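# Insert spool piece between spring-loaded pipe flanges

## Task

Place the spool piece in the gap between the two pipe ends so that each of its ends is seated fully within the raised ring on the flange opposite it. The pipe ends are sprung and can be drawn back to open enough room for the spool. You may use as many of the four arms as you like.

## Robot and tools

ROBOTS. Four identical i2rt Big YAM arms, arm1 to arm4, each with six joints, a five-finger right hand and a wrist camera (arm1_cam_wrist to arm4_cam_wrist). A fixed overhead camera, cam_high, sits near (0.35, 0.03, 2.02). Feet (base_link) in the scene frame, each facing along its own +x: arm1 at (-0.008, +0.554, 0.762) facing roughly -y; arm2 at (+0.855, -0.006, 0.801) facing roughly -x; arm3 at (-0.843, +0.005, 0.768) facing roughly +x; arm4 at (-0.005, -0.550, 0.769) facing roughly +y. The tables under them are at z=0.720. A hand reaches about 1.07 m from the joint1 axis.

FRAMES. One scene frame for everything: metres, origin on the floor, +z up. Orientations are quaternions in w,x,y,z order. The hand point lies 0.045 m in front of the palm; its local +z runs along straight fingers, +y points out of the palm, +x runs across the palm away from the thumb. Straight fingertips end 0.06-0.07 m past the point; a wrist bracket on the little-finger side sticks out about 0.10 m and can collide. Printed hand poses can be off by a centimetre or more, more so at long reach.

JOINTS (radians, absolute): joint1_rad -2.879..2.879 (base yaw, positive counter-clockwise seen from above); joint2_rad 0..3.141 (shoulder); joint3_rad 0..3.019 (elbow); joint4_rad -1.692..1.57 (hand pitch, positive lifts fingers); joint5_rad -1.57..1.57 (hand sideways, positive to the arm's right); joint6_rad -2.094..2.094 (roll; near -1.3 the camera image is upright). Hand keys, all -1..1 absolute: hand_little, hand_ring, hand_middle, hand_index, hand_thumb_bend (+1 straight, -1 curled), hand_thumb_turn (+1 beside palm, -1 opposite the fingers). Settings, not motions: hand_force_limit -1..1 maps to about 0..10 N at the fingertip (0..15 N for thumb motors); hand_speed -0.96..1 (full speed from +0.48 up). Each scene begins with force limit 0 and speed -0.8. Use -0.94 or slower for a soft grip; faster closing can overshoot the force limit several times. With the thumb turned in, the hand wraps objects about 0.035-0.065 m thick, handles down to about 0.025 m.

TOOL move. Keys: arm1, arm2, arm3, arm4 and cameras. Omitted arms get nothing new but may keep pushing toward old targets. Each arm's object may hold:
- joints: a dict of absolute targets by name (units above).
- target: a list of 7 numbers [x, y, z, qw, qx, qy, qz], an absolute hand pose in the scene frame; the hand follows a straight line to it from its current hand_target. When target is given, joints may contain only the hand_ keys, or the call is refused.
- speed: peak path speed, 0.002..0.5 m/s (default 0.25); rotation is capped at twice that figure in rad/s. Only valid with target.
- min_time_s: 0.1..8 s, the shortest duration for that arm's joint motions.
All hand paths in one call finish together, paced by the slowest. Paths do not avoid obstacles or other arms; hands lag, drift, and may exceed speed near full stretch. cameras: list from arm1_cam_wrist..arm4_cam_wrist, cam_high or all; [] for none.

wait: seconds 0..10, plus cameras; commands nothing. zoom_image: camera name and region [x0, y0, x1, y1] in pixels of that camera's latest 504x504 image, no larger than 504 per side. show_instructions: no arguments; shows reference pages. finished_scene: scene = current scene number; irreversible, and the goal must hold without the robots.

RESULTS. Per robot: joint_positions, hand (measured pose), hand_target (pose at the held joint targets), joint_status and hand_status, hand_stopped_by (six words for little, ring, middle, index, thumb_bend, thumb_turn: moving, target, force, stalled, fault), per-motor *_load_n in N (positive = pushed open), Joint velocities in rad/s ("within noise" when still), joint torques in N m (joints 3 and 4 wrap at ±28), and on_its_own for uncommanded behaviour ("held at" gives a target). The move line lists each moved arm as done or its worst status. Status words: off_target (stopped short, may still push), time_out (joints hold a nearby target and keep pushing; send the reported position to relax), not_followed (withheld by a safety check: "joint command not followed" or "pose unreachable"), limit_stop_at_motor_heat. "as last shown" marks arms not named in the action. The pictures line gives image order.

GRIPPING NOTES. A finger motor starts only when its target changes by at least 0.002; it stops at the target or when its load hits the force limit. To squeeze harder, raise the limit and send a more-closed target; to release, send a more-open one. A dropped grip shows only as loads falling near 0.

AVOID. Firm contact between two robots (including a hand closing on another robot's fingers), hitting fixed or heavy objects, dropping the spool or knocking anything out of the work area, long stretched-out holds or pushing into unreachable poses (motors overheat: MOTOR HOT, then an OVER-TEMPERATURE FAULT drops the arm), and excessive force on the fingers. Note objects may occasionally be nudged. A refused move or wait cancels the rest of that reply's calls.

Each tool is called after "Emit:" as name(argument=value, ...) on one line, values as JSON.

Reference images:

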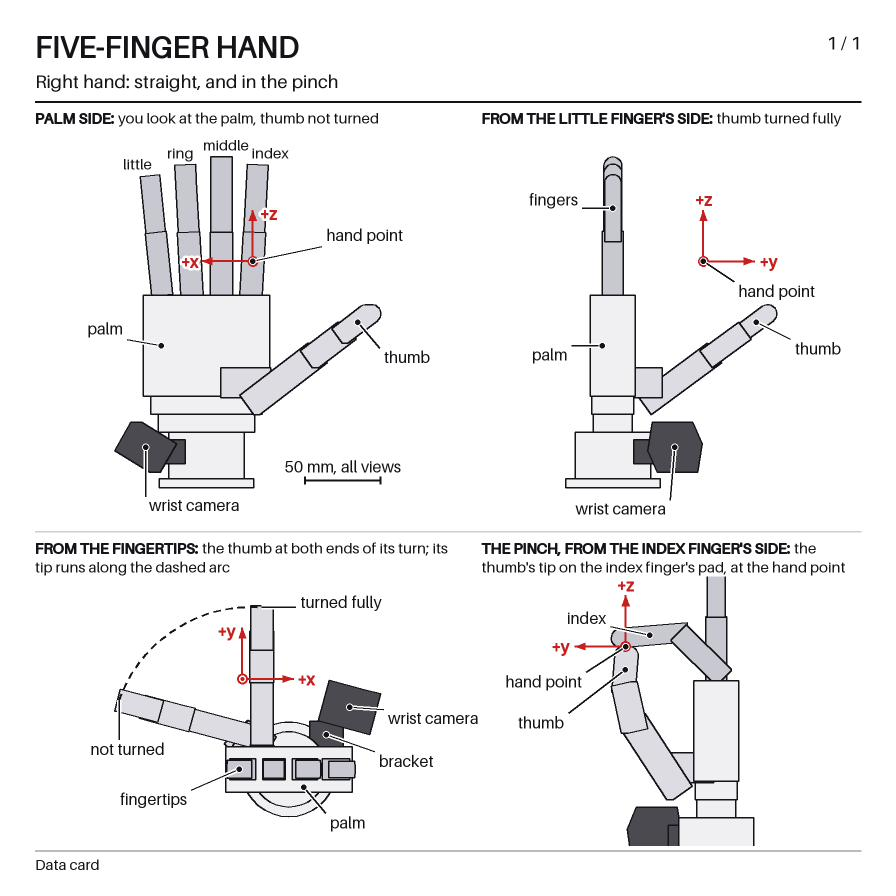

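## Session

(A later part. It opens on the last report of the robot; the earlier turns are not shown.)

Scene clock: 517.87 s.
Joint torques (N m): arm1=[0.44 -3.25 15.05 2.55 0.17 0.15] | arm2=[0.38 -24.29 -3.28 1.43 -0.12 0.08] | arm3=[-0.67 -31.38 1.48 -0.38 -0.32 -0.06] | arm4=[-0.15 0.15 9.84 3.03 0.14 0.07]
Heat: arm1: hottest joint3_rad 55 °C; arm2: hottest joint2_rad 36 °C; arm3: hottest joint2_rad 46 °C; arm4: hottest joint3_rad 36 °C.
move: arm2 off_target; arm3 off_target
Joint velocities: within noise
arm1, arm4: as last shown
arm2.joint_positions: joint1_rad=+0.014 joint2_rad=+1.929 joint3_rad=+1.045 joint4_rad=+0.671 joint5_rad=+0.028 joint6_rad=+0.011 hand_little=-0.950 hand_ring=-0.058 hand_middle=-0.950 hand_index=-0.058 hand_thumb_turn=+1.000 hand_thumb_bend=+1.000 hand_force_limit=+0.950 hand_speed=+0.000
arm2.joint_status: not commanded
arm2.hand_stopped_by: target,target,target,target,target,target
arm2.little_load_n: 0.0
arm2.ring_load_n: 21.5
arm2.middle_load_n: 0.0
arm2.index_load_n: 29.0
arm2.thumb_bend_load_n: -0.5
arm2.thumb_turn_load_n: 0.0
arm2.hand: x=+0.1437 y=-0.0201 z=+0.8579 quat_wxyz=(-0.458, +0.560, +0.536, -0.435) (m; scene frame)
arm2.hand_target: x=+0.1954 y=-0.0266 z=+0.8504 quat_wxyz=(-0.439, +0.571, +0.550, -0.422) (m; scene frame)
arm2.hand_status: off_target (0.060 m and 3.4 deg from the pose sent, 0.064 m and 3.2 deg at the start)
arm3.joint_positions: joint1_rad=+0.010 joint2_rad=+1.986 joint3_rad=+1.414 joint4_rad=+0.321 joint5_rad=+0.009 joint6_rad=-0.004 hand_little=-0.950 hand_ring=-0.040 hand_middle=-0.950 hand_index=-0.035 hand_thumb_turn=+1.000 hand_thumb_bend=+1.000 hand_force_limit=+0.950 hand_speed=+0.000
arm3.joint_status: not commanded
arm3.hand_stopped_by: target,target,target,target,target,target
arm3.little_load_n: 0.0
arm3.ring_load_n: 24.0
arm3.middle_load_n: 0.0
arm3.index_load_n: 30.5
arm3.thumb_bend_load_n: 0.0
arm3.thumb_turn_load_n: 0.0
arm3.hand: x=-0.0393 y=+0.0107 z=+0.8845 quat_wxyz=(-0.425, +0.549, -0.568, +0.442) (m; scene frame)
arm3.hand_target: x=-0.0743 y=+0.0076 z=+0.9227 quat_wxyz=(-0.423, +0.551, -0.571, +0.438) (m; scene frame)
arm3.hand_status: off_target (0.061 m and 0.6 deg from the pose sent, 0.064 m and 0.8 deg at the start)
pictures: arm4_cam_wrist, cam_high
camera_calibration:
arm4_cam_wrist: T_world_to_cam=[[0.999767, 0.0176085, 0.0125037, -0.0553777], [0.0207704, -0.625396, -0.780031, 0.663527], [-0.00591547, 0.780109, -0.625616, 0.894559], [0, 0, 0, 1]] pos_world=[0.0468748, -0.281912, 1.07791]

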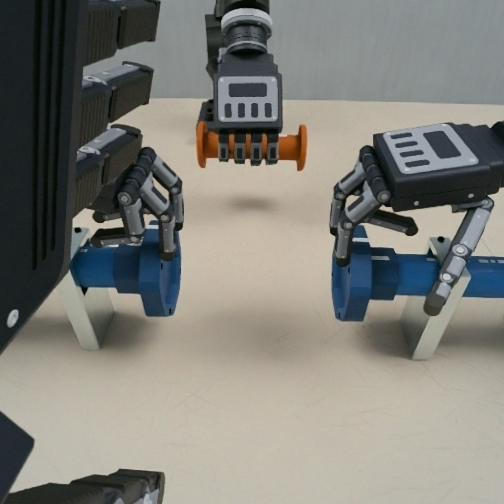

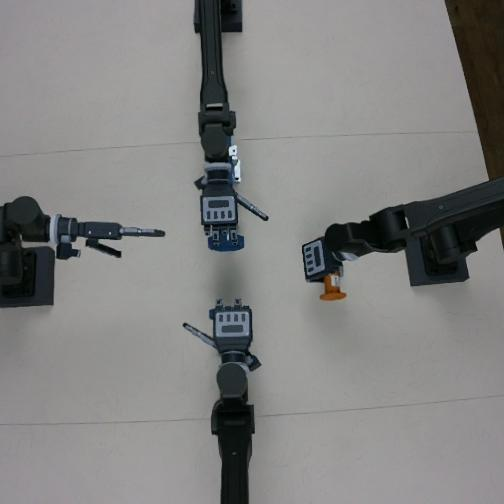

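Emit:
move(arm3={"target":[-0.088,0.007,0.929,0.4225,-0.5507,0.5711,-0.4380],"speed":0.04}, arm2={"target":[0.2165,-0.027,0.8545,0.4383,-0.5714,-0.5504,0.4222],"speed":0.04}, arm1={"target":[0.0614,0.118,0.8520,0.0120,-0.0131,0.9238,-0.3829],"speed":0.05}, cameras=["arm4_cam_wrist","cam_high"])

Emit:
zoom_image(camera="arm4_cam_wrist", region=[130, 100, 382, 352])

Scene clock: 528.10 s.
Joint torques (N m): arm1=[-1.26 -5.6 14.42 2.52 -0.01 0.02] | arm2=[0.26 -25.05 -4.98 1.47 -0.14 0.07] | arm3=[-0.62 -31.33 1.17 -0.46 -0.3 -0.05] | arm4=[-0.21 0.21 9.85 3 0.14 0.08]
Heat: arm1: hottest joint3_rad 55 °C; arm2: hottest joint2_rad 36 °C; arm3: hottest joint2_rad 46 °C; arm4: hottest joint3_rad 36 °C.
move: arm1 off_target; arm2 off_target; arm3 off_target
Joint velocities: within noise
arm1.joint_positions: joint1_rad=+0.087 joint2_rad=+1.215 joint3_rad=+0.641 joint4_rad=-0.302 joint5_rad=+0.047 joint6_rad=+0.059 hand_little=-0.470 hand_ring=-0.338 hand_middle=-0.279 hand_index=-0.299 hand_thumb_turn=-1.000 hand_thumb_bend=+0.895 hand_force_limit=+0.750 hand_speed=-0.880
arm1.joint_status: not commanded
arm1.hand_stopped_by: target,target,force,target,force,target
arm1.little_load_n: 0.5
arm1.ring_load_n: 6.5
arm1.middle_load_n: 7.5
arm1.index_load_n: 4.5
arm1.thumb_bend_load_n: 15.5
arm1.thumb_turn_load_n: 6.5
arm1.hand: x=+0.0614 y=+0.1569 z=+0.8191 quat_wxyz=(-0.010, +0.016, -0.940, +0.341) (m; scene frame)
arm1.hand_target: x=+0.0607 y=+0.1214 z=+0.8535 quat_wxyz=(-0.012, +0.013, -0.924, +0.383) (m; scene frame)
arm1.hand_status: off_target (0.051 m and 5.2 deg from the pose sent, 0.103 m and 5.3 deg at the start)
arm2.joint_positions: joint1_rad=+0.014 joint2_rad=+1.926 joint3_rad=+1.033 joint4_rad=+0.686 joint5_rad=+0.029 joint6_rad=+0.011 hand_little=-0.950 hand_ring=-0.058 hand_middle=-0.950 hand_index=-0.058 hand_thumb_turn=+1.000 hand_thumb_bend=+1.000 hand_force_limit=+0.950 hand_speed=+0.000
arm2.joint_status: not commanded
arm2.hand_stopped_by: target,target,target,target,target,target
arm2.little_load_n: 0.0
arm2.ring_load_n: 24.0
arm2.middle_load_n: 0.0
arm2.index_load_n: 32.0
arm2.thumb_bend_load_n: 0.0
arm2.thumb_turn_load_n: 0.0
arm2.hand: x=+0.1469 y=-0.0204 z=+0.8573 quat_wxyz=(-0.460, +0.558, +0.535, -0.436) (m; scene frame)
arm2.hand_target: x=+0.2058 y=-0.0267 z=+0.8487 quat_wxyz=(-0.438, +0.571, +0.551, -0.422) (m; scene frame)
arm2.hand_status: off_target (0.070 m and 3.7 deg from the pose sent, 0.073 m and 3.4 deg at the start)
arm3.joint_positions: joint1_rad=+0.010 joint2_rad=+1.977 joint3_rad=+1.400 joint4_rad=+0.326 joint5_rad=+0.009 joint6_rad=-0.003 hand_little=-0.950 hand_ring=+0.006 hand_middle=-0.950 hand_index=+0.010 hand_thumb_turn=+1.000 hand_thumb_bend=+1.000 hand_force_limit=+0.950 hand_speed=+0.000
arm3.joint_status: not commanded
arm3.hand_stopped_by: target,target,target,target,target,target
arm3.little_load_n: 0.0
arm3.ring_load_n: 24.5
arm3.middle_load_n: 0.0
arm3.index_load_n: 30.5
arm3.thumb_bend_load_n: 0.0
arm3.thumb_turn_load_n: -0.5
arm3.hand: x=-0.0434 y=+0.0109 z=+0.8841 quat_wxyz=(-0.425, +0.549, -0.569, +0.441) (m; scene frame)
arm3.hand_target: x=-0.0798 y=+0.0077 z=+0.9231 quat_wxyz=(-0.423, +0.551, -0.571, +0.438) (m; scene frame)
arm3.hand_status: off_target (0.063 m and 0.5 deg from the pose sent, 0.066 m and 0.6 deg at the start)
arm4: as last shown
pictures: arm4_cam_wrist, cam_high
camera_calibration:
arm4_cam_wrist: T_world_to_cam=[[0.999767, 0.0176085, 0.0125037, -0.0553777], [0.0207704, -0.625396, -0.780031, 0.663527], [-0.00591547, 0.780109, -0.625616, 0.894559], [0, 0, 0, 1]] pos_world=[0.0468748, -0.281912, 1.07791]

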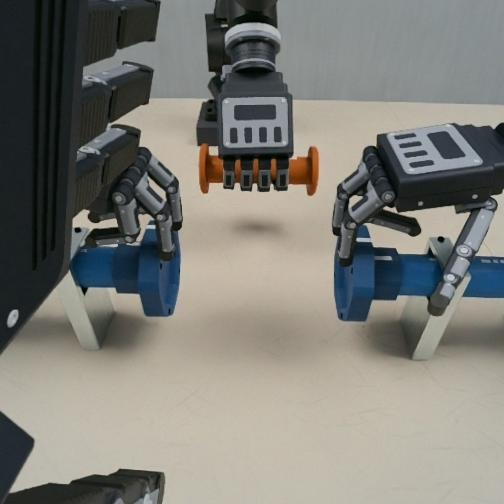

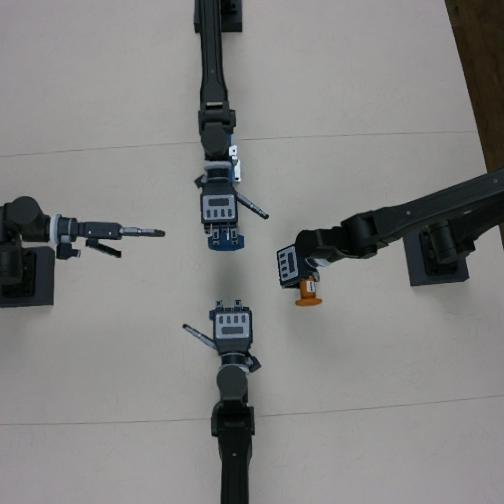

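Scaled by 2.000 from the camera's 504x504 image, which has a finer 720x720 frame.

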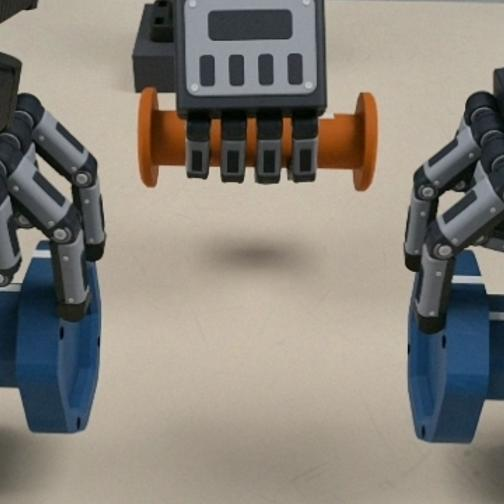

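Emit:
move(arm1={"target":[0.0670,0.050,0.8420,0.0120,-0.0131,0.9238,-0.3829],"speed":0.06}, cameras=["arm4_cam_wrist","cam_high"])

Emit:
zoom_image(camera="arm4_cam_wrist", region=[130, 130, 382, 382])

Emit:
zoom_image(camera="cam_high", region=[180, 200, 332, 352])

Scene clock: 573.87 s.
Joint torques (N m): arm1=[-1.38 -8.06 14.05 2.55 0 0.02] | arm2=[0.32 -25.17 -4.93 1.44 -0.14 0.08] | arm3=[-0.56 -31.27 1.14 -0.43 -0.32 -0.05] | arm4=[-0.15 0.15 9.85 3 0.14 0.07]
Heat: arm1: hottest joint3_rad 53 °C; arm2: hottest joint2_rad 34 °C; arm3: hottest joint2_rad 44 °C; arm4: hottest joint3_rad 36 °C.
move: arm1 off_target
Joint velocities: within noise
arm1.joint_positions: joint1_rad=+0.085 joint2_rad=+1.418 joint3_rad=+0.797 joint4_rad=-0.253 joint5_rad=+0.044 joint6_rad=+0.057 hand_little=-0.470 hand_ring=-0.338 hand_middle=-0.279 hand_index=-0.299 hand_thumb_turn=-1.000 hand_thumb_bend=+0.895 hand_force_limit=+0.750 hand_speed=-0.880
arm1.joint_status: not commanded
arm1.hand_stopped_by: target,target,force,target,force,target
arm1.little_load_n: 0.5
arm1.ring_load_n: 6.5
arm1.middle_load_n: 7.0
arm1.index_load_n: 4.0
arm1.thumb_bend_load_n: 15.5
arm1.thumb_turn_load_n: 6.5
arm1.hand: x=+0.0685 y=+0.0895 z=+0.8104 quat_wxyz=(-0.010, +0.017, -0.940, +0.341) (m; scene frame)
arm1.hand_target: x=+0.0664 y=+0.0534 z=+0.8436 quat_wxyz=(-0.012, +0.013, -0.924, +0.383) (m; scene frame)
arm1.hand_status: off_target (0.051 m and 5.1 deg from the pose sent, 0.109 m and 5.1 deg at the start)
arm2, arm3, arm4: as last shown
arm2.middle_load_n: 0.5
arm2.index_load_n: 32.5
arm3.thumb_turn_load_n: 0.0
pictures: arm4_cam_wrist, cam_high
camera_calibration:
arm4_cam_wrist: T_world_to_cam=[[0.999767, 0.0176085, 0.0125037, -0.0553777], [0.0207704, -0.625396, -0.780031, 0.663527], [-0.00591547, 0.780109, -0.625616, 0.894559], [0, 0, 0, 1]] pos_world=[0.0468748, -0.281912, 1.07791]

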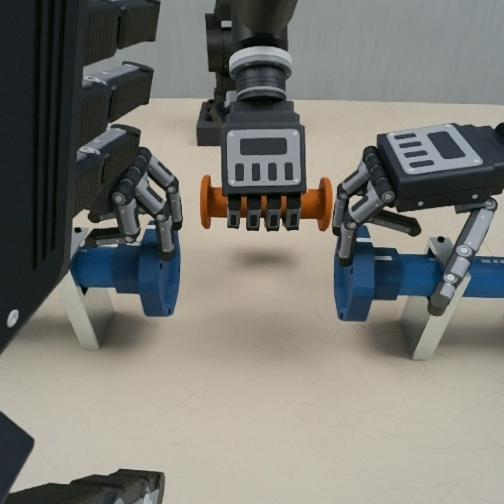

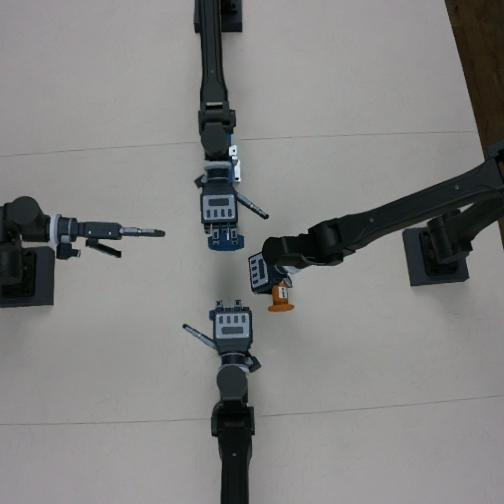

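Scaled by 2.000 from the camera's 504x504 image, which has a finer 720x720 frame.

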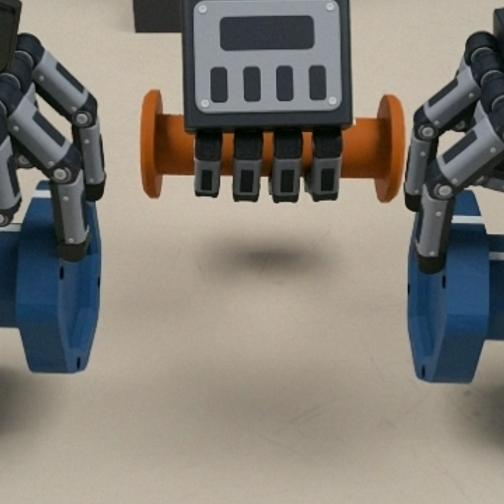

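Scaled by 3.316 from the camera's 504x504 image, which has a finer 720x720 frame.

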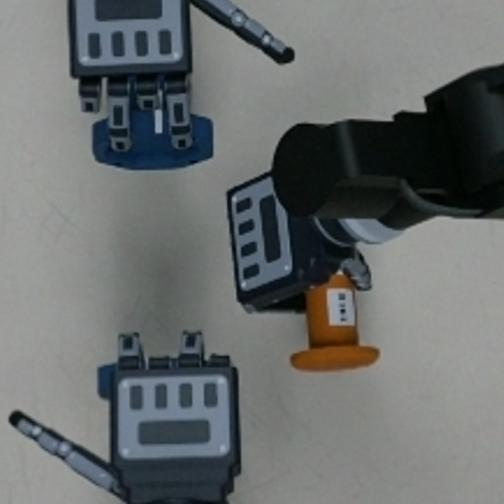

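Emit:
move(arm1={"target":[0.0595,0.028,0.8375,0.0120,-0.0131,0.9238,-0.3829],"speed":0.05}, cameras=["arm4_cam_wrist","cam_high"])

Emit:
zoom_image(camera="arm4_cam_wrist", region=[130, 130, 382, 382])

Emit:
zoom_image(camera="cam_high", region=[180, 200, 332, 352])

Scene clock: 661.60 s.
Joint torques (N m): arm1=[-1.38 -8.94 14 2.56 -0.02 0.03] | arm2=[0.21 -25.17 -4.96 1.47 -0.15 0.09] | arm3=[-0.44 -31.68 1.18 -0.43 -0.32 -0.08] | arm4=[-0.21 0.21 9.87 3 0.14 0.08]
Heat: arm1: hottest joint3_rad 50 °C; arm2: hottest joint2_rad 34 °C; arm3: hottest joint2_rad 45 °C; arm4: hottest joint3_rad 36 °C.
move: arm1 off_target
Joint velocities: within noise
arm1.joint_positions: joint1_rad=+0.062 joint2_rad=+1.478 joint3_rad=+0.848 joint4_rad=-0.243 joint5_rad=+0.029 joint6_rad=+0.041 hand_little=-0.470 hand_ring=-0.338 hand_middle=-0.279 hand_index=-0.299 hand_thumb_turn=-1.000 hand_thumb_bend=+0.895 hand_force_limit=+0.750 hand_speed=-0.880
arm1.joint_status: not commanded
arm1.hand_stopped_by: target,target,force,target,force,target
arm1.little_load_n: 0.5
arm1.ring_load_n: 6.5
arm1.middle_load_n: 7.0
arm1.index_load_n: 4.5
arm1.thumb_bend_load_n: 15.5
arm1.thumb_turn_load_n: 6.5
arm1.hand: x=+0.0618 y=+0.0676 z=+0.8060 quat_wxyz=(-0.011, +0.016, -0.940, +0.341) (m; scene frame)
arm1.hand_target: x=+0.0590 y=+0.0314 z=+0.8392 quat_wxyz=(-0.012, +0.013, -0.924, +0.383) (m; scene frame)
arm1.hand_status: off_target (0.051 m and 5.1 deg from the pose sent, 0.068 m and 5.1 deg at the start)
arm2, arm3, arm4: as last shown
arm2.ring_load_n: 24.5
arm2.middle_load_n: 0.0
arm2.index_load_n: 32.0
arm3.thumb_bend_load_n: 0.5
pictures: arm4_cam_wrist, cam_high
camera_calibration:
arm4_cam_wrist: T_world_to_cam=[[0.999767, 0.0176085, 0.0125037, -0.0553777], [0.0207704, -0.625396, -0.780031, 0.663527], [-0.00591547, 0.780109, -0.625616, 0.894559], [0, 0, 0, 1]] pos_world=[0.0468748, -0.281912, 1.07791]

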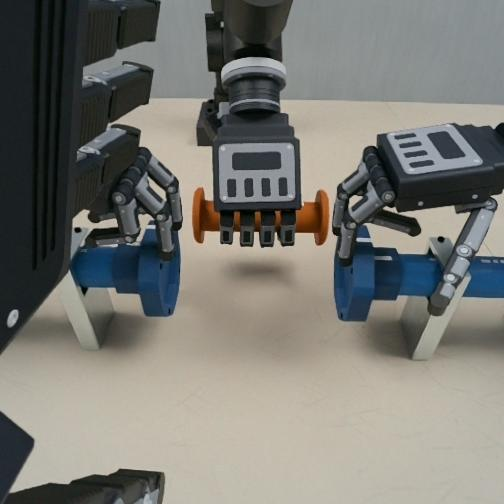

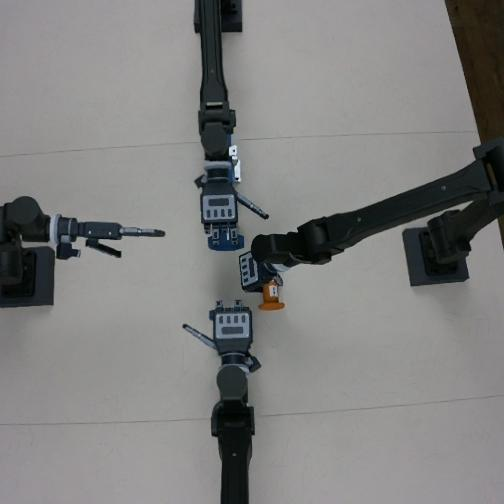

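Scaled by 2.000 from the camera's 504x504 image, which has a finer 720x720 frame.

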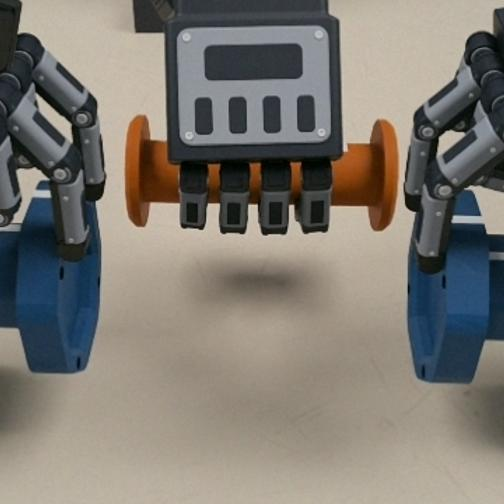

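Scaled by 3.316 from the camera's 504x504 image, which has a finer 720x720 frame.

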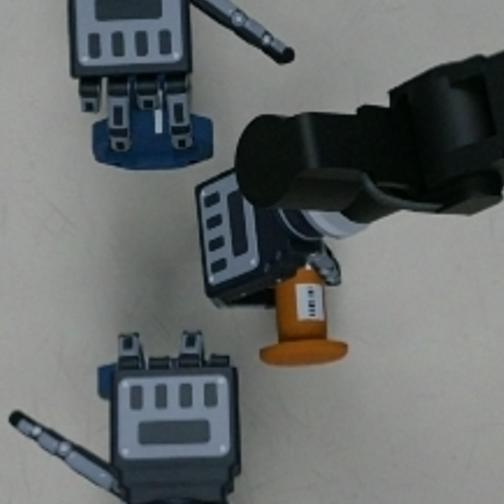

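Emit:
zoom_image(camera="cam_high", region=[200, 230, 300, 330])

Emit:
zoom_image(camera="arm4_cam_wrist", region=[180, 170, 340, 330])

Scaled by 5.040 from the camera's 504x504 image, which has a finer 720x720 frame.

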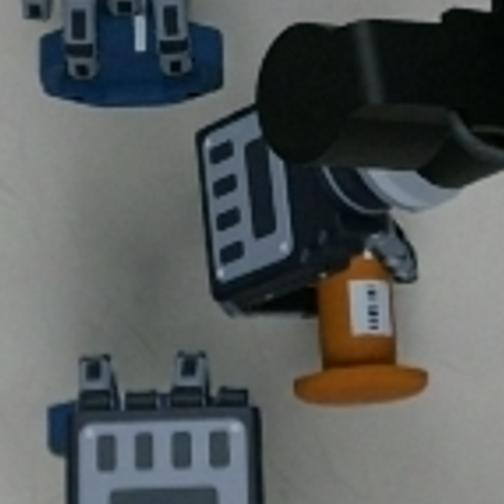

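Scaled by 3.150 from the camera's 504x504 image, which has a finer 720x720 frame.

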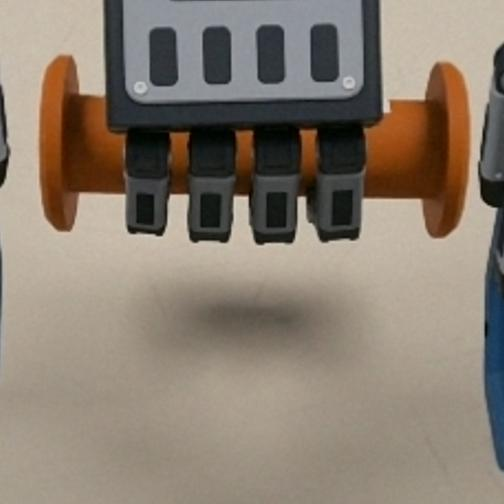

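Emit:
zoom_image(camera="cam_high", region=[250, 270, 295, 315])

Emit:
zoom_image(camera="cam_high", region=[200, 215, 245, 260])

Scaled by 11.200 from the camera's 504x504 image, which has a finer 720x720 frame.

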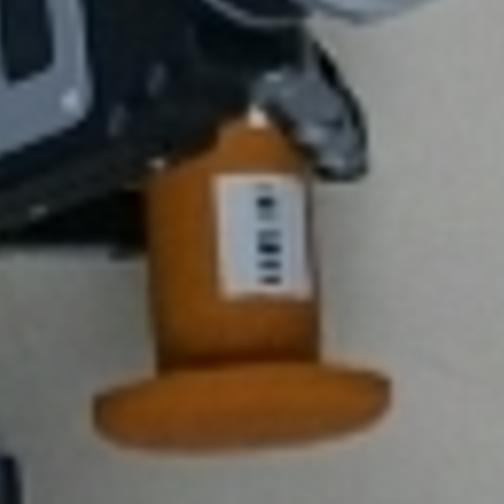

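Scaled by 11.200 from the camera's 504x504 image, which has a finer 720x720 frame.

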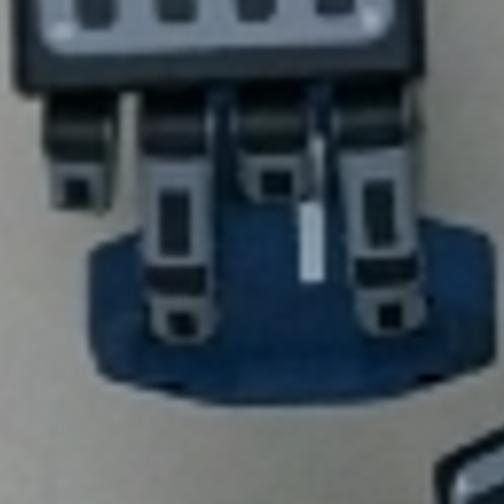

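Emit:
move(arm1={"target":[0.0568,0.008,0.8370,0.0120,-0.0131,0.9238,-0.3829],"speed":0.05}, cameras=["arm4_cam_wrist","cam_high"])

Emit:
zoom_image(camera="arm4_cam_wrist", region=[130, 130, 382, 382])

Emit:
zoom_image(camera="cam_high", region=[200, 230, 300, 330])

Scene clock: 770.17 s.
Joint torques (N m): arm1=[-1.32 -9.64 14.04 2.39 -0.03 0.02] | arm2=[0.26 -25.11 -4.94 1.43 -0.16 0.09] | arm3=[-0.85 -31.68 1.11 -0.38 -0.32 -0.06] | arm4=[-0.15 0.26 9.84 3 0.14 0.08]
Heat: arm1: hottest joint3_rad 50 °C; arm2: hottest joint2_rad 35 °C; arm3: hottest joint2_rad 46 °C; arm4: hottest joint3_rad 37 °C.
move: arm1 off_target
Joint velocities: within noise
arm1.joint_positions: joint1_rad=+0.053 joint2_rad=+1.529 joint3_rad=+0.903 joint4_rad=-0.243 joint5_rad=+0.022 joint6_rad=+0.034 hand_little=-0.470 hand_ring=-0.338 hand_middle=-0.279 hand_index=-0.299 hand_thumb_turn=-1.000 hand_thumb_bend=+0.895 hand_force_limit=+0.750 hand_speed=-0.880
arm1.joint_status: not commanded
arm1.hand_stopped_by: target,target,force,target,force,target
arm1.little_load_n: 0.5
arm1.ring_load_n: 6.5
arm1.middle_load_n: 7.5
arm1.index_load_n: 4.5
arm1.thumb_bend_load_n: 15.5
arm1.thumb_turn_load_n: 6.5
arm1.hand: x=+0.0599 y=+0.0462 z=+0.8057 quat_wxyz=(-0.012, +0.016, -0.939, +0.343) (m; scene frame)
arm1.hand_target: x=+0.0564 y=+0.0111 z=+0.8385 quat_wxyz=(-0.012, +0.013, -0.924, +0.383) (m; scene frame)
arm1.hand_status: off_target (0.049 m and 4.9 deg from the pose sent, 0.067 m and 5.1 deg at the start)
arm2, arm3, arm4: as last shown
arm2.ring_load_n: 24.0
arm2.index_load_n: 32.5
arm3.thumb_bend_load_n: 0.0
pictures: arm4_cam_wrist, cam_high
camera_calibration:
arm4_cam_wrist: T_world_to_cam=[[0.999767, 0.0176085, 0.0125037, -0.0553777], [0.0207704, -0.625396, -0.780031, 0.663527], [-0.00591547, 0.780109, -0.625616, 0.894559], [0, 0, 0, 1]] pos_world=[0.0468748, -0.281912, 1.07791]

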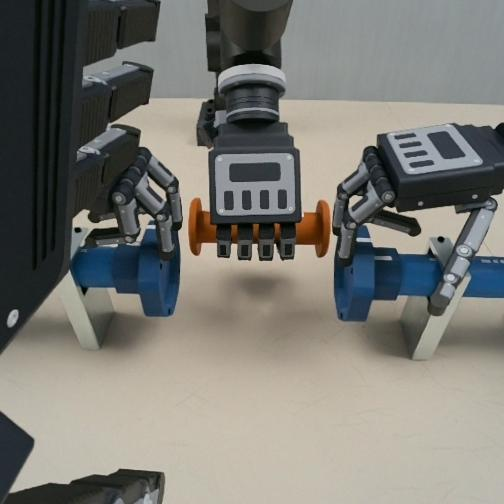

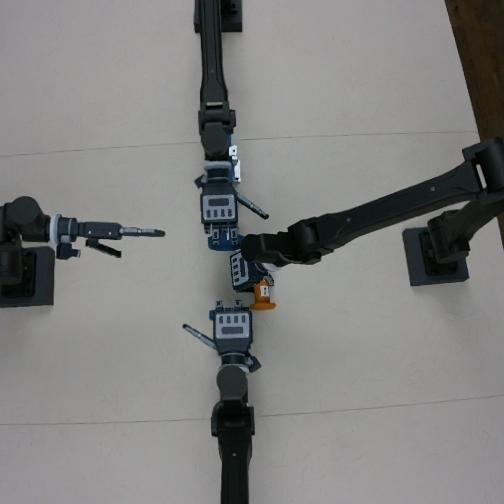

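Scaled by 2.000 from the camera's 504x504 image, which has a finer 720x720 frame.

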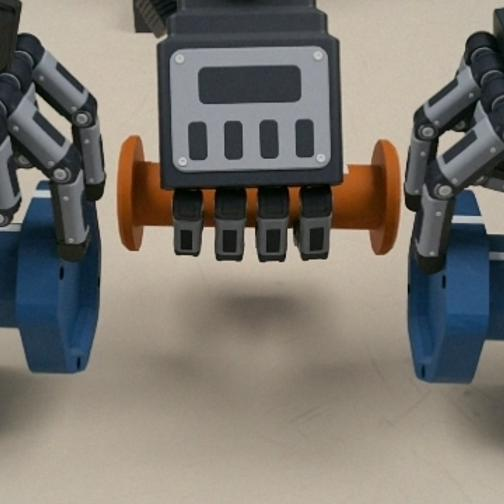

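Scaled by 5.040 from the camera's 504x504 image, which has a finer 720x720 frame.

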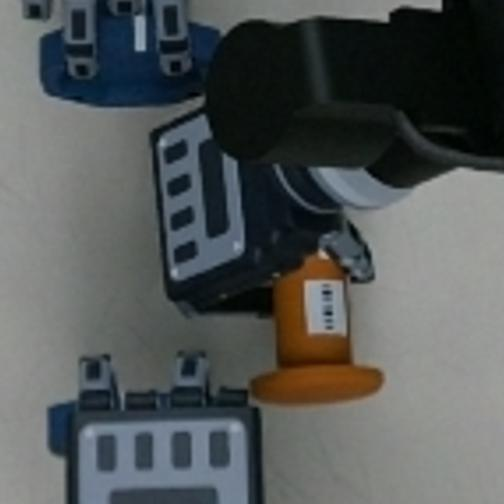

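Emit:
move(arm1={"target":[0.0550,-0.010,0.8350,0.0079,-0.0148,0.9239,-0.3828],"speed":0.05}, cameras=["arm4_cam_wrist","cam_high"])

Emit:
zoom_image(camera="arm4_cam_wrist", region=[130, 130, 382, 382])

Emit:
zoom_image(camera="cam_high", region=[200, 230, 300, 330])

Scene clock: 788.03 s.
Joint torques (N m): arm1=[-1.26 -10.4 14.08 2.25 0.12 0.03] | arm2=[0.26 -24.94 -5.04 1.44 -0.14 0.07] | arm3=[-1.03 -31.68 1.21 -0.39 -0.35 -0.1] | arm4=[-0.21 0.15 9.85 2.99 0.14 0.08]
Heat: arm1: hottest joint3_rad 49 °C; arm2: hottest joint2_rad 35 °C; arm3: hottest joint2_rad 46 °C; arm4: hottest joint3_rad 37 °C.
move: arm1 off_target
Joint velocities: within noise
arm1.joint_positions: joint1_rad=+0.050 joint2_rad=+1.574 joint3_rad=+0.951 joint4_rad=-0.243 joint5_rad=+0.023 joint6_rad=+0.026 hand_little=-0.470 hand_ring=-0.338 hand_middle=-0.279 hand_index=-0.299 hand_thumb_turn=-1.000 hand_thumb_bend=+0.895 hand_force_limit=+0.750 hand_speed=-0.880
arm1.joint_status: not commanded
arm1.hand_stopped_by: target,target,force,target,force,target
arm1.little_load_n: 0.5
arm1.ring_load_n: 6.5
arm1.middle_load_n: 7.5
arm1.index_load_n: 4.5
arm1.thumb_bend_load_n: 15.5
arm1.thumb_turn_load_n: 6.5
arm1.hand: x=+0.0593 y=+0.0274 z=+0.8041 quat_wxyz=(-0.009, +0.018, -0.938, +0.345) (m; scene frame)
arm1.hand_target: x=+0.0546 y=-0.0070 z=+0.8366 quat_wxyz=(-0.008, +0.015, -0.924, +0.383) (m; scene frame)
arm1.hand_status: off_target (0.049 m and 4.7 deg from the pose sent, 0.064 m and 4.9 deg at the start)
arm2, arm3, arm4: as last shown
arm3.middle_load_n: 0.5
arm4.thumb_turn_load_n: 0.5
pictures: arm4_cam_wrist, cam_high
camera_calibration:
arm4_cam_wrist: T_world_to_cam=[[0.999767, 0.0176085, 0.0125037, -0.0553777], [0.0207704, -0.625396, -0.780031, 0.663527], [-0.00591547, 0.780109, -0.625616, 0.894559], [0, 0, 0, 1]] pos_world=[0.0468748, -0.281912, 1.07791]

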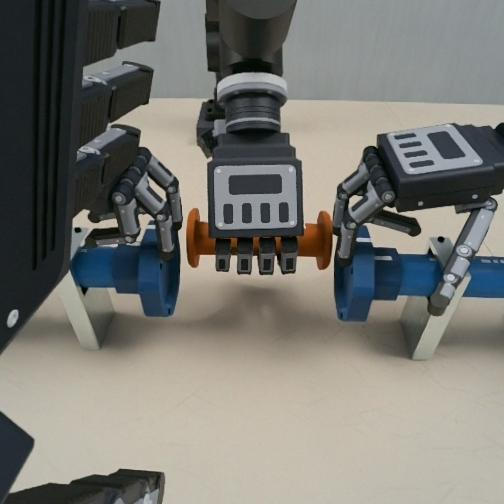

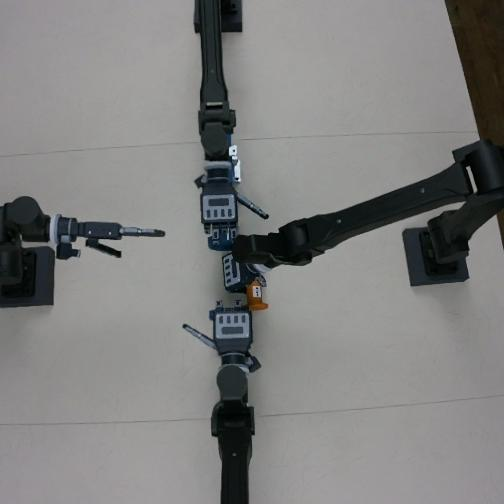

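Scaled by 2.000 from the camera's 504x504 image, which has a finer 720x720 frame.

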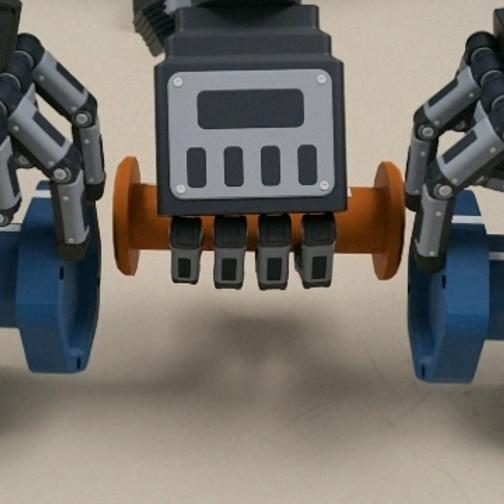

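Scaled by 5.040 from the camera's 504x504 image, which has a finer 720x720 frame.

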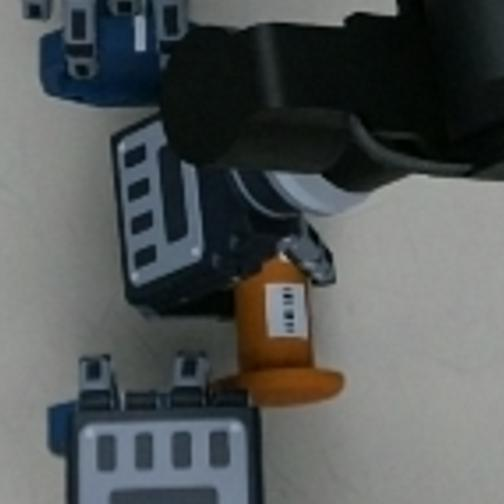

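Emit:
move(arm1={"target":[0.0530,-0.029,0.8350,0.0079,-0.0148,0.9239,-0.3828],"speed":0.05}, cameras=["arm4_cam_wrist","cam_high"])

Emit:
zoom_image(camera="arm4_cam_wrist", region=[130, 130, 382, 382])

Emit:
zoom_image(camera="cam_high", region=[200, 230, 300, 330])

Scene clock: 810.60 s.
Joint torques (N m): arm1=[-1.26 -10.99 14.15 1.91 -0.03 0.02] | arm2=[0.09 -25.11 -5 1.48 -0.15 0.08] | arm3=[-0.5 -31.68 1.09 -0.4 -0.33 -0.05] | arm4=[-0.15 0.15 9.85 3.02 0.14 0.08]
Heat: arm1: hottest joint3_rad 52 °C; arm2: hottest joint2_rad 35 °C; arm3: hottest joint2_rad 46 °C; arm4: hottest joint3_rad 37 °C.
move: arm1 off_target
Joint velocities: within noise
arm1.joint_positions: joint1_rad=+0.043 joint2_rad=+1.620 joint3_rad=+1.006 joint4_rad=-0.243 joint5_rad=+0.022 joint6_rad=+0.022 hand_little=-0.470 hand_ring=-0.338 hand_middle=-0.279 hand_index=-0.299 hand_thumb_turn=-1.000 hand_thumb_bend=+0.895 hand_force_limit=+0.750 hand_speed=-0.880
arm1.joint_status: not commanded
arm1.hand_stopped_by: target,target,force,target,force,target
arm1.little_load_n: 0.5
arm1.ring_load_n: 6.5
arm1.middle_load_n: 7.0
arm1.index_load_n: 4.5
arm1.thumb_bend_load_n: 15.5
arm1.thumb_turn_load_n: 6.5
arm1.hand: x=+0.0571 y=+0.0056 z=+0.8044 quat_wxyz=(-0.008, +0.018, -0.937, +0.349) (m; scene frame)
arm1.hand_target: x=+0.0526 y=-0.0262 z=+0.8361 quat_wxyz=(-0.007, +0.015, -0.924, +0.383) (m; scene frame)
arm1.hand_status: off_target (0.046 m and 4.2 deg from the pose sent, 0.065 m and 4.7 deg at the start)
arm2, arm3: as last shown
arm2.little_load_n: 0.5
arm2.thumb_turn_load_n: -0.5
arm3.middle_load_n: 0.0
arm4.joint_positions: joint1_rad=+0.038 joint2_rad=+0.526 joint3_rad=+0.386 joint4_rad=-0.036 joint5_rad=+0.130 joint6_rad=-1.286 hand_little=+1.000 hand_ring=+1.000 hand_middle=+1.000 hand_index=+1.000 hand_thumb_turn=+1.000 hand_thumb_bend=+1.000 hand_force_limit=+0.000 hand_speed=-0.800
arm4.joint_status: not commanded
arm4.hand_stopped_by: target,target,target,target,target,target
arm4.little_load_n: 0.0
arm4.ring_load_n: 0.0
arm4.middle_load_n: 0.0
arm4.index_load_n: 0.0
arm4.thumb_bend_load_n: 0.0
arm4.thumb_turn_load_n: 0.0
arm4.hand: x=+0.0492 y=-0.1946 z=+1.0077 quat_wxyz=(-0.498, +0.622, +0.441, +0.414) (m; scene frame)
arm4.hand_target: x=+0.0539 y=-0.1922 z=+1.0111 quat_wxyz=(-0.501, +0.625, +0.429, +0.418) (m; scene frame)
arm4.hand_status: not commanded
pictures: arm4_cam_wrist, cam_high
camera_calibration:
arm4_cam_wrist: T_world_to_cam=[[0.999767, 0.0176085, 0.0125037, -0.0553777], [0.0207704, -0.625396, -0.780031, 0.663527], [-0.00591547, 0.780109, -0.625616, 0.894559], [0, 0, 0, 1]] pos_world=[0.0468748, -0.281912, 1.07791]

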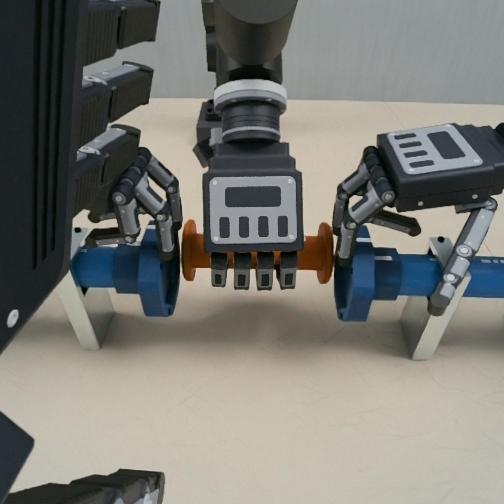

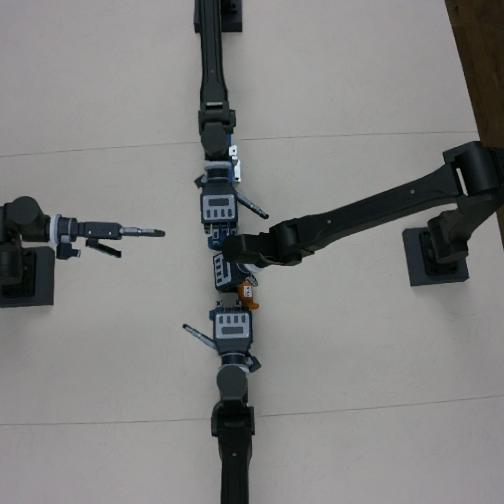

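Scaled by 2.000 from the camera's 504x504 image, which has a finer 720x720 frame.

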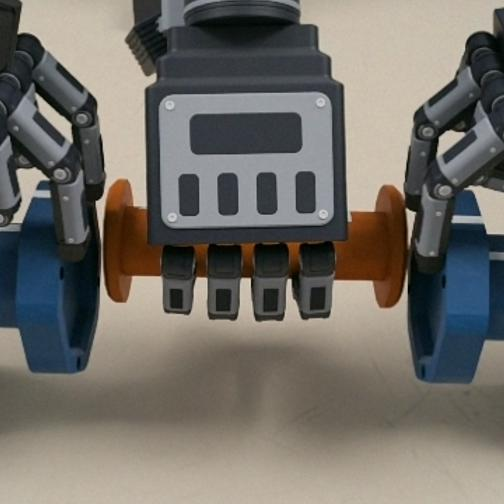

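Scaled by 5.040 from the camera's 504x504 image, which has a finer 720x720 frame.

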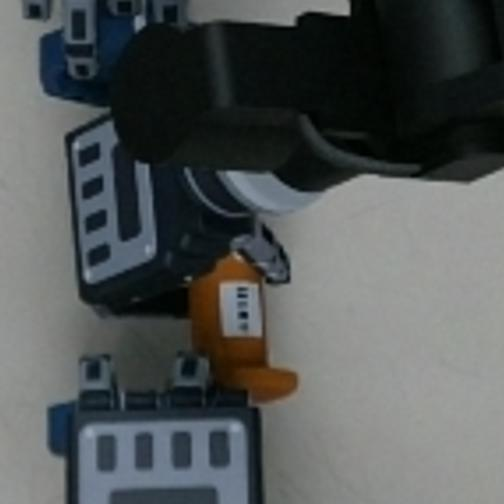

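Emit:
move(arm1={"target":[0.0513,-0.048,0.8358,0.0023,-0.0171,0.9239,-0.3827],"speed":0.05}, cameras=["arm4_cam_wrist","cam_high"])

Emit:
zoom_image(camera="arm4_cam_wrist", region=[130, 130, 382, 382])

Emit:
zoom_image(camera="cam_high", region=[200, 230, 300, 330])

Scene clock: 872.20 s.
Joint torques (N m): arm1=[-1.26 -11.81 14.28 1.59 0.14 0.03] | arm2=[0.26 -25 -5 1.42 -0.14 0.07] | arm3=[-0.44 -31.85 1.26 -0.43 -0.31 -0.06] | arm4=[-0.15 0.21 9.85 3.02 0.14 0.08]
Heat: arm1: hottest joint3_rad 54 °C; arm2: hottest joint2_rad 35 °C; arm3: hottest joint2_rad 46 °C; arm4: hottest joint3_rad 37 °C.
move: arm1 off_target
Joint velocities: within noise
arm1.joint_positions: joint1_rad=+0.042 joint2_rad=+1.664 joint3_rad=+1.065 joint4_rad=-0.250 joint5_rad=+0.025 joint6_rad=+0.013 hand_little=-0.470 hand_ring=-0.338 hand_middle=-0.279 hand_index=-0.299 hand_thumb_turn=-1.000 hand_thumb_bend=+0.895 hand_force_limit=+0.750 hand_speed=-0.880
arm1.joint_status: not commanded
arm1.hand_stopped_by: target,target,force,target,force,target
arm1.little_load_n: 0.5
arm1.ring_load_n: 7.0
arm1.middle_load_n: 7.0
arm1.index_load_n: 4.0
arm1.thumb_bend_load_n: 15.5
arm1.thumb_turn_load_n: 6.5
arm1.hand: x=+0.0569 y=-0.0158 z=+0.8057 quat_wxyz=(-0.005, +0.021, -0.935, +0.353) (m; scene frame)
arm1.hand_target: x=+0.0509 y=-0.0456 z=+0.8368 quat_wxyz=(-0.002, +0.017, -0.924, +0.383) (m; scene frame)
arm1.hand_status: off_target (0.044 m and 3.7 deg from the pose sent, 0.062 m and 4.2 deg at the start)
arm2, arm3, arm4: as last shown
arm2.little_load_n: 0.0
arm2.index_load_n: 32.0
arm2.thumb_turn_load_n: 0.0
arm3.thumb_turn_load_n: -0.5
pictures: arm4_cam_wrist, cam_high
camera_calibration:
arm4_cam_wrist: T_world_to_cam=[[0.999767, 0.0176085, 0.0125037, -0.0553777], [0.0207704, -0.625396, -0.780031, 0.663527], [-0.00591547, 0.780109, -0.625616, 0.894559], [0, 0, 0, 1]] pos_world=[0.0468748, -0.281912, 1.07791]

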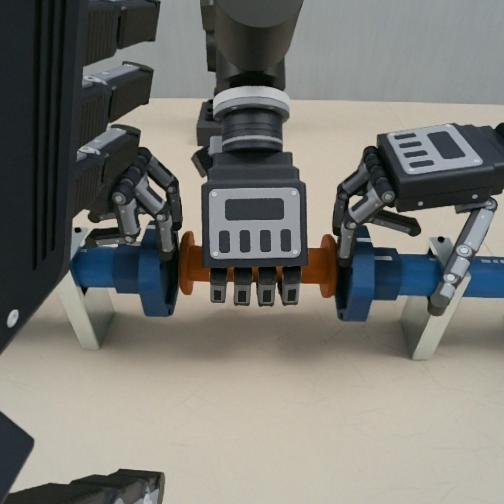

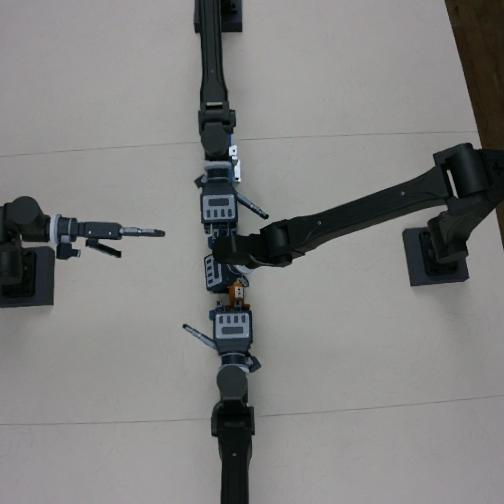

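Scaled by 2.000 from the camera's 504x504 image, which has a finer 720x720 frame.

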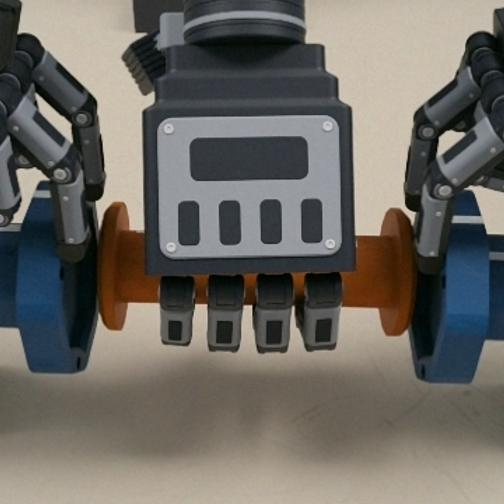

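Scaled by 5.040 from the camera's 504x504 image, which has a finer 720x720 frame.

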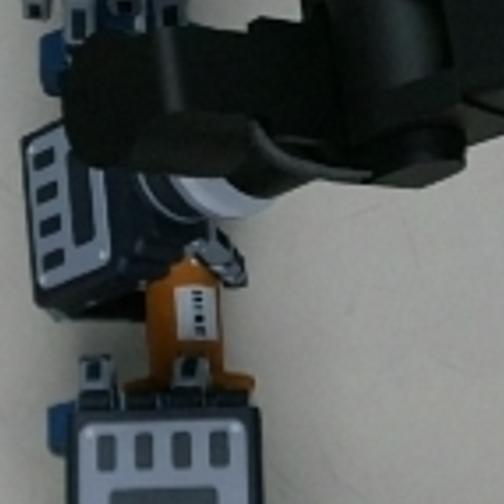

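Emit:
move(arm1={"target":[0.0492,-0.068,0.8360,-0.0001,-0.0181,0.9239,-0.3827],"speed":0.05}, cameras=["arm4_cam_wrist","cam_high"])

Emit:
zoom_image(camera="arm4_cam_wrist", region=[130, 170, 300, 340])

Emit:
zoom_image(camera="arm4_cam_wrist", region=[220, 170, 390, 340])

Emit:
zoom_image(camera="cam_high", region=[200, 230, 300, 330])

Scene clock: 898.43 s.
Joint torques (N m): arm1=[-1.26 -12.34 14.42 1.57 0.14 0.03] | arm2=[0.38 -25.05 -5.03 1.46 -0.14 0.07] | arm3=[-1.08 -31.44 1.25 -0.35 -0.32 -0.07] | arm4=[-0.21 0.21 9.85 3.02 0.14 0.07]
Heat: arm1: hottest joint3_rad 51 °C; arm2: hottest joint2_rad 35 °C; arm3: hottest joint2_rad 46 °C; arm4: hottest joint3_rad 37 °C.
move: arm1 off_target
Joint velocities: within noise
arm1.joint_positions: joint1_rad=+0.038 joint2_rad=+1.709 joint3_rad=+1.126 joint4_rad=-0.266 joint5_rad=+0.026 joint6_rad=+0.006 hand_little=-0.470 hand_ring=-0.338 hand_middle=-0.279 hand_index=-0.299 hand_thumb_turn=-1.000 hand_thumb_bend=+0.895 hand_force_limit=+0.750 hand_speed=-0.880
arm1.joint_status: not commanded
arm1.hand_stopped_by: target,target,force,target,force,target
arm1.little_load_n: 0.5
arm1.ring_load_n: 6.5
arm1.middle_load_n: 7.0
arm1.index_load_n: 4.5
arm1.thumb_bend_load_n: 15.5
arm1.thumb_turn_load_n: 6.5
arm1.hand: x=+0.0550 y=-0.0358 z=+0.8055 quat_wxyz=(-0.002, +0.022, -0.935, +0.353) (m; scene frame)
arm1.hand_target: x=+0.0489 y=-0.0655 z=+0.8370 quat_wxyz=(+0.000, +0.018, -0.924, +0.383) (m; scene frame)
arm1.hand_status: off_target (0.045 m and 3.7 deg from the pose sent, 0.061 m and 3.7 deg at the start)
arm2, arm3, arm4: as last shown
arm2.thumb_turn_load_n: -0.5
arm3.little_load_n: 0.5
pictures: arm4_cam_wrist, cam_high
camera_calibration:
arm4_cam_wrist: T_world_to_cam=[[0.999767, 0.0176085, 0.0125037, -0.0553777], [0.0207704, -0.625396, -0.780031, 0.663527], [-0.00591547, 0.780109, -0.625616, 0.894559], [0, 0, 0, 1]] pos_world=[0.0468748, -0.281912, 1.07791]

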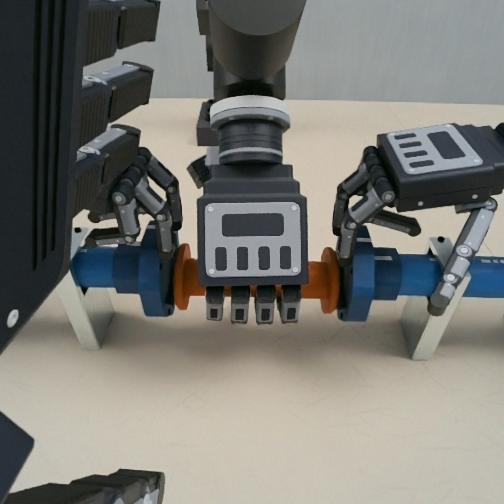

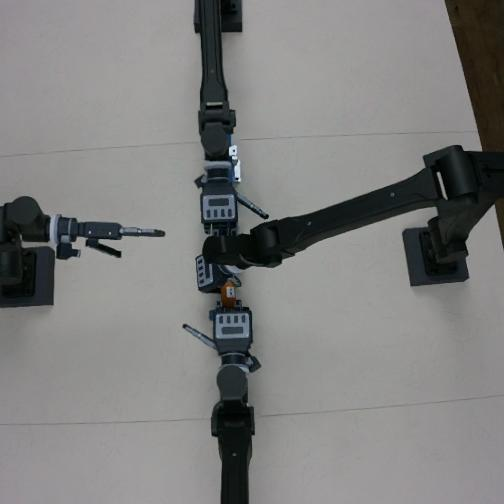

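Scaled by 2.965 from the camera's 504x504 image, which has a finer 720x720 frame.

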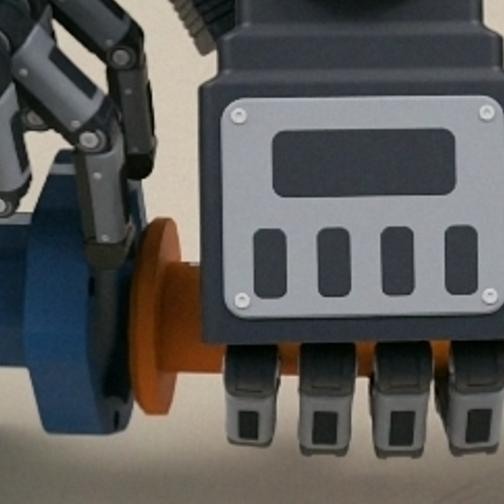

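Scaled by 2.965 from the camera's 504x504 image, which has a finer 720x720 frame.

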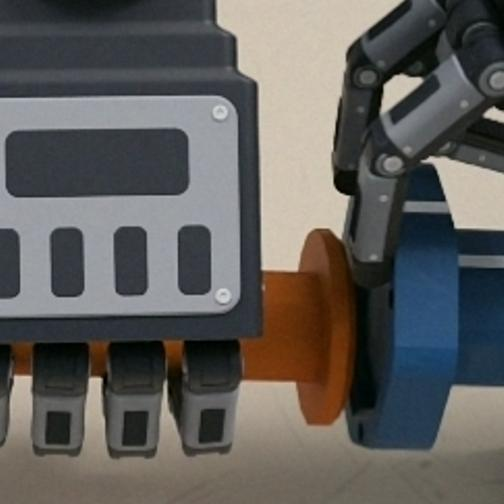

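Scaled by 5.040 from the camera's 504x504 image, which has a finer 720x720 frame.

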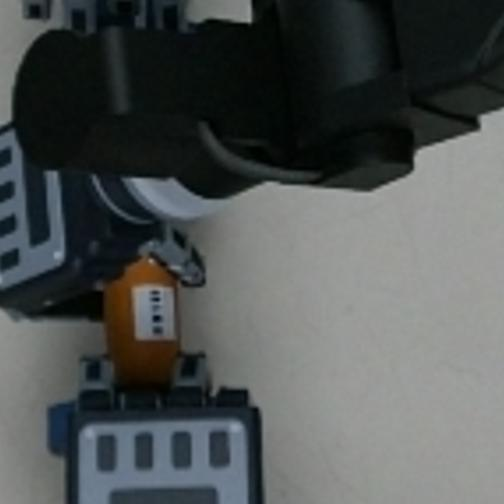

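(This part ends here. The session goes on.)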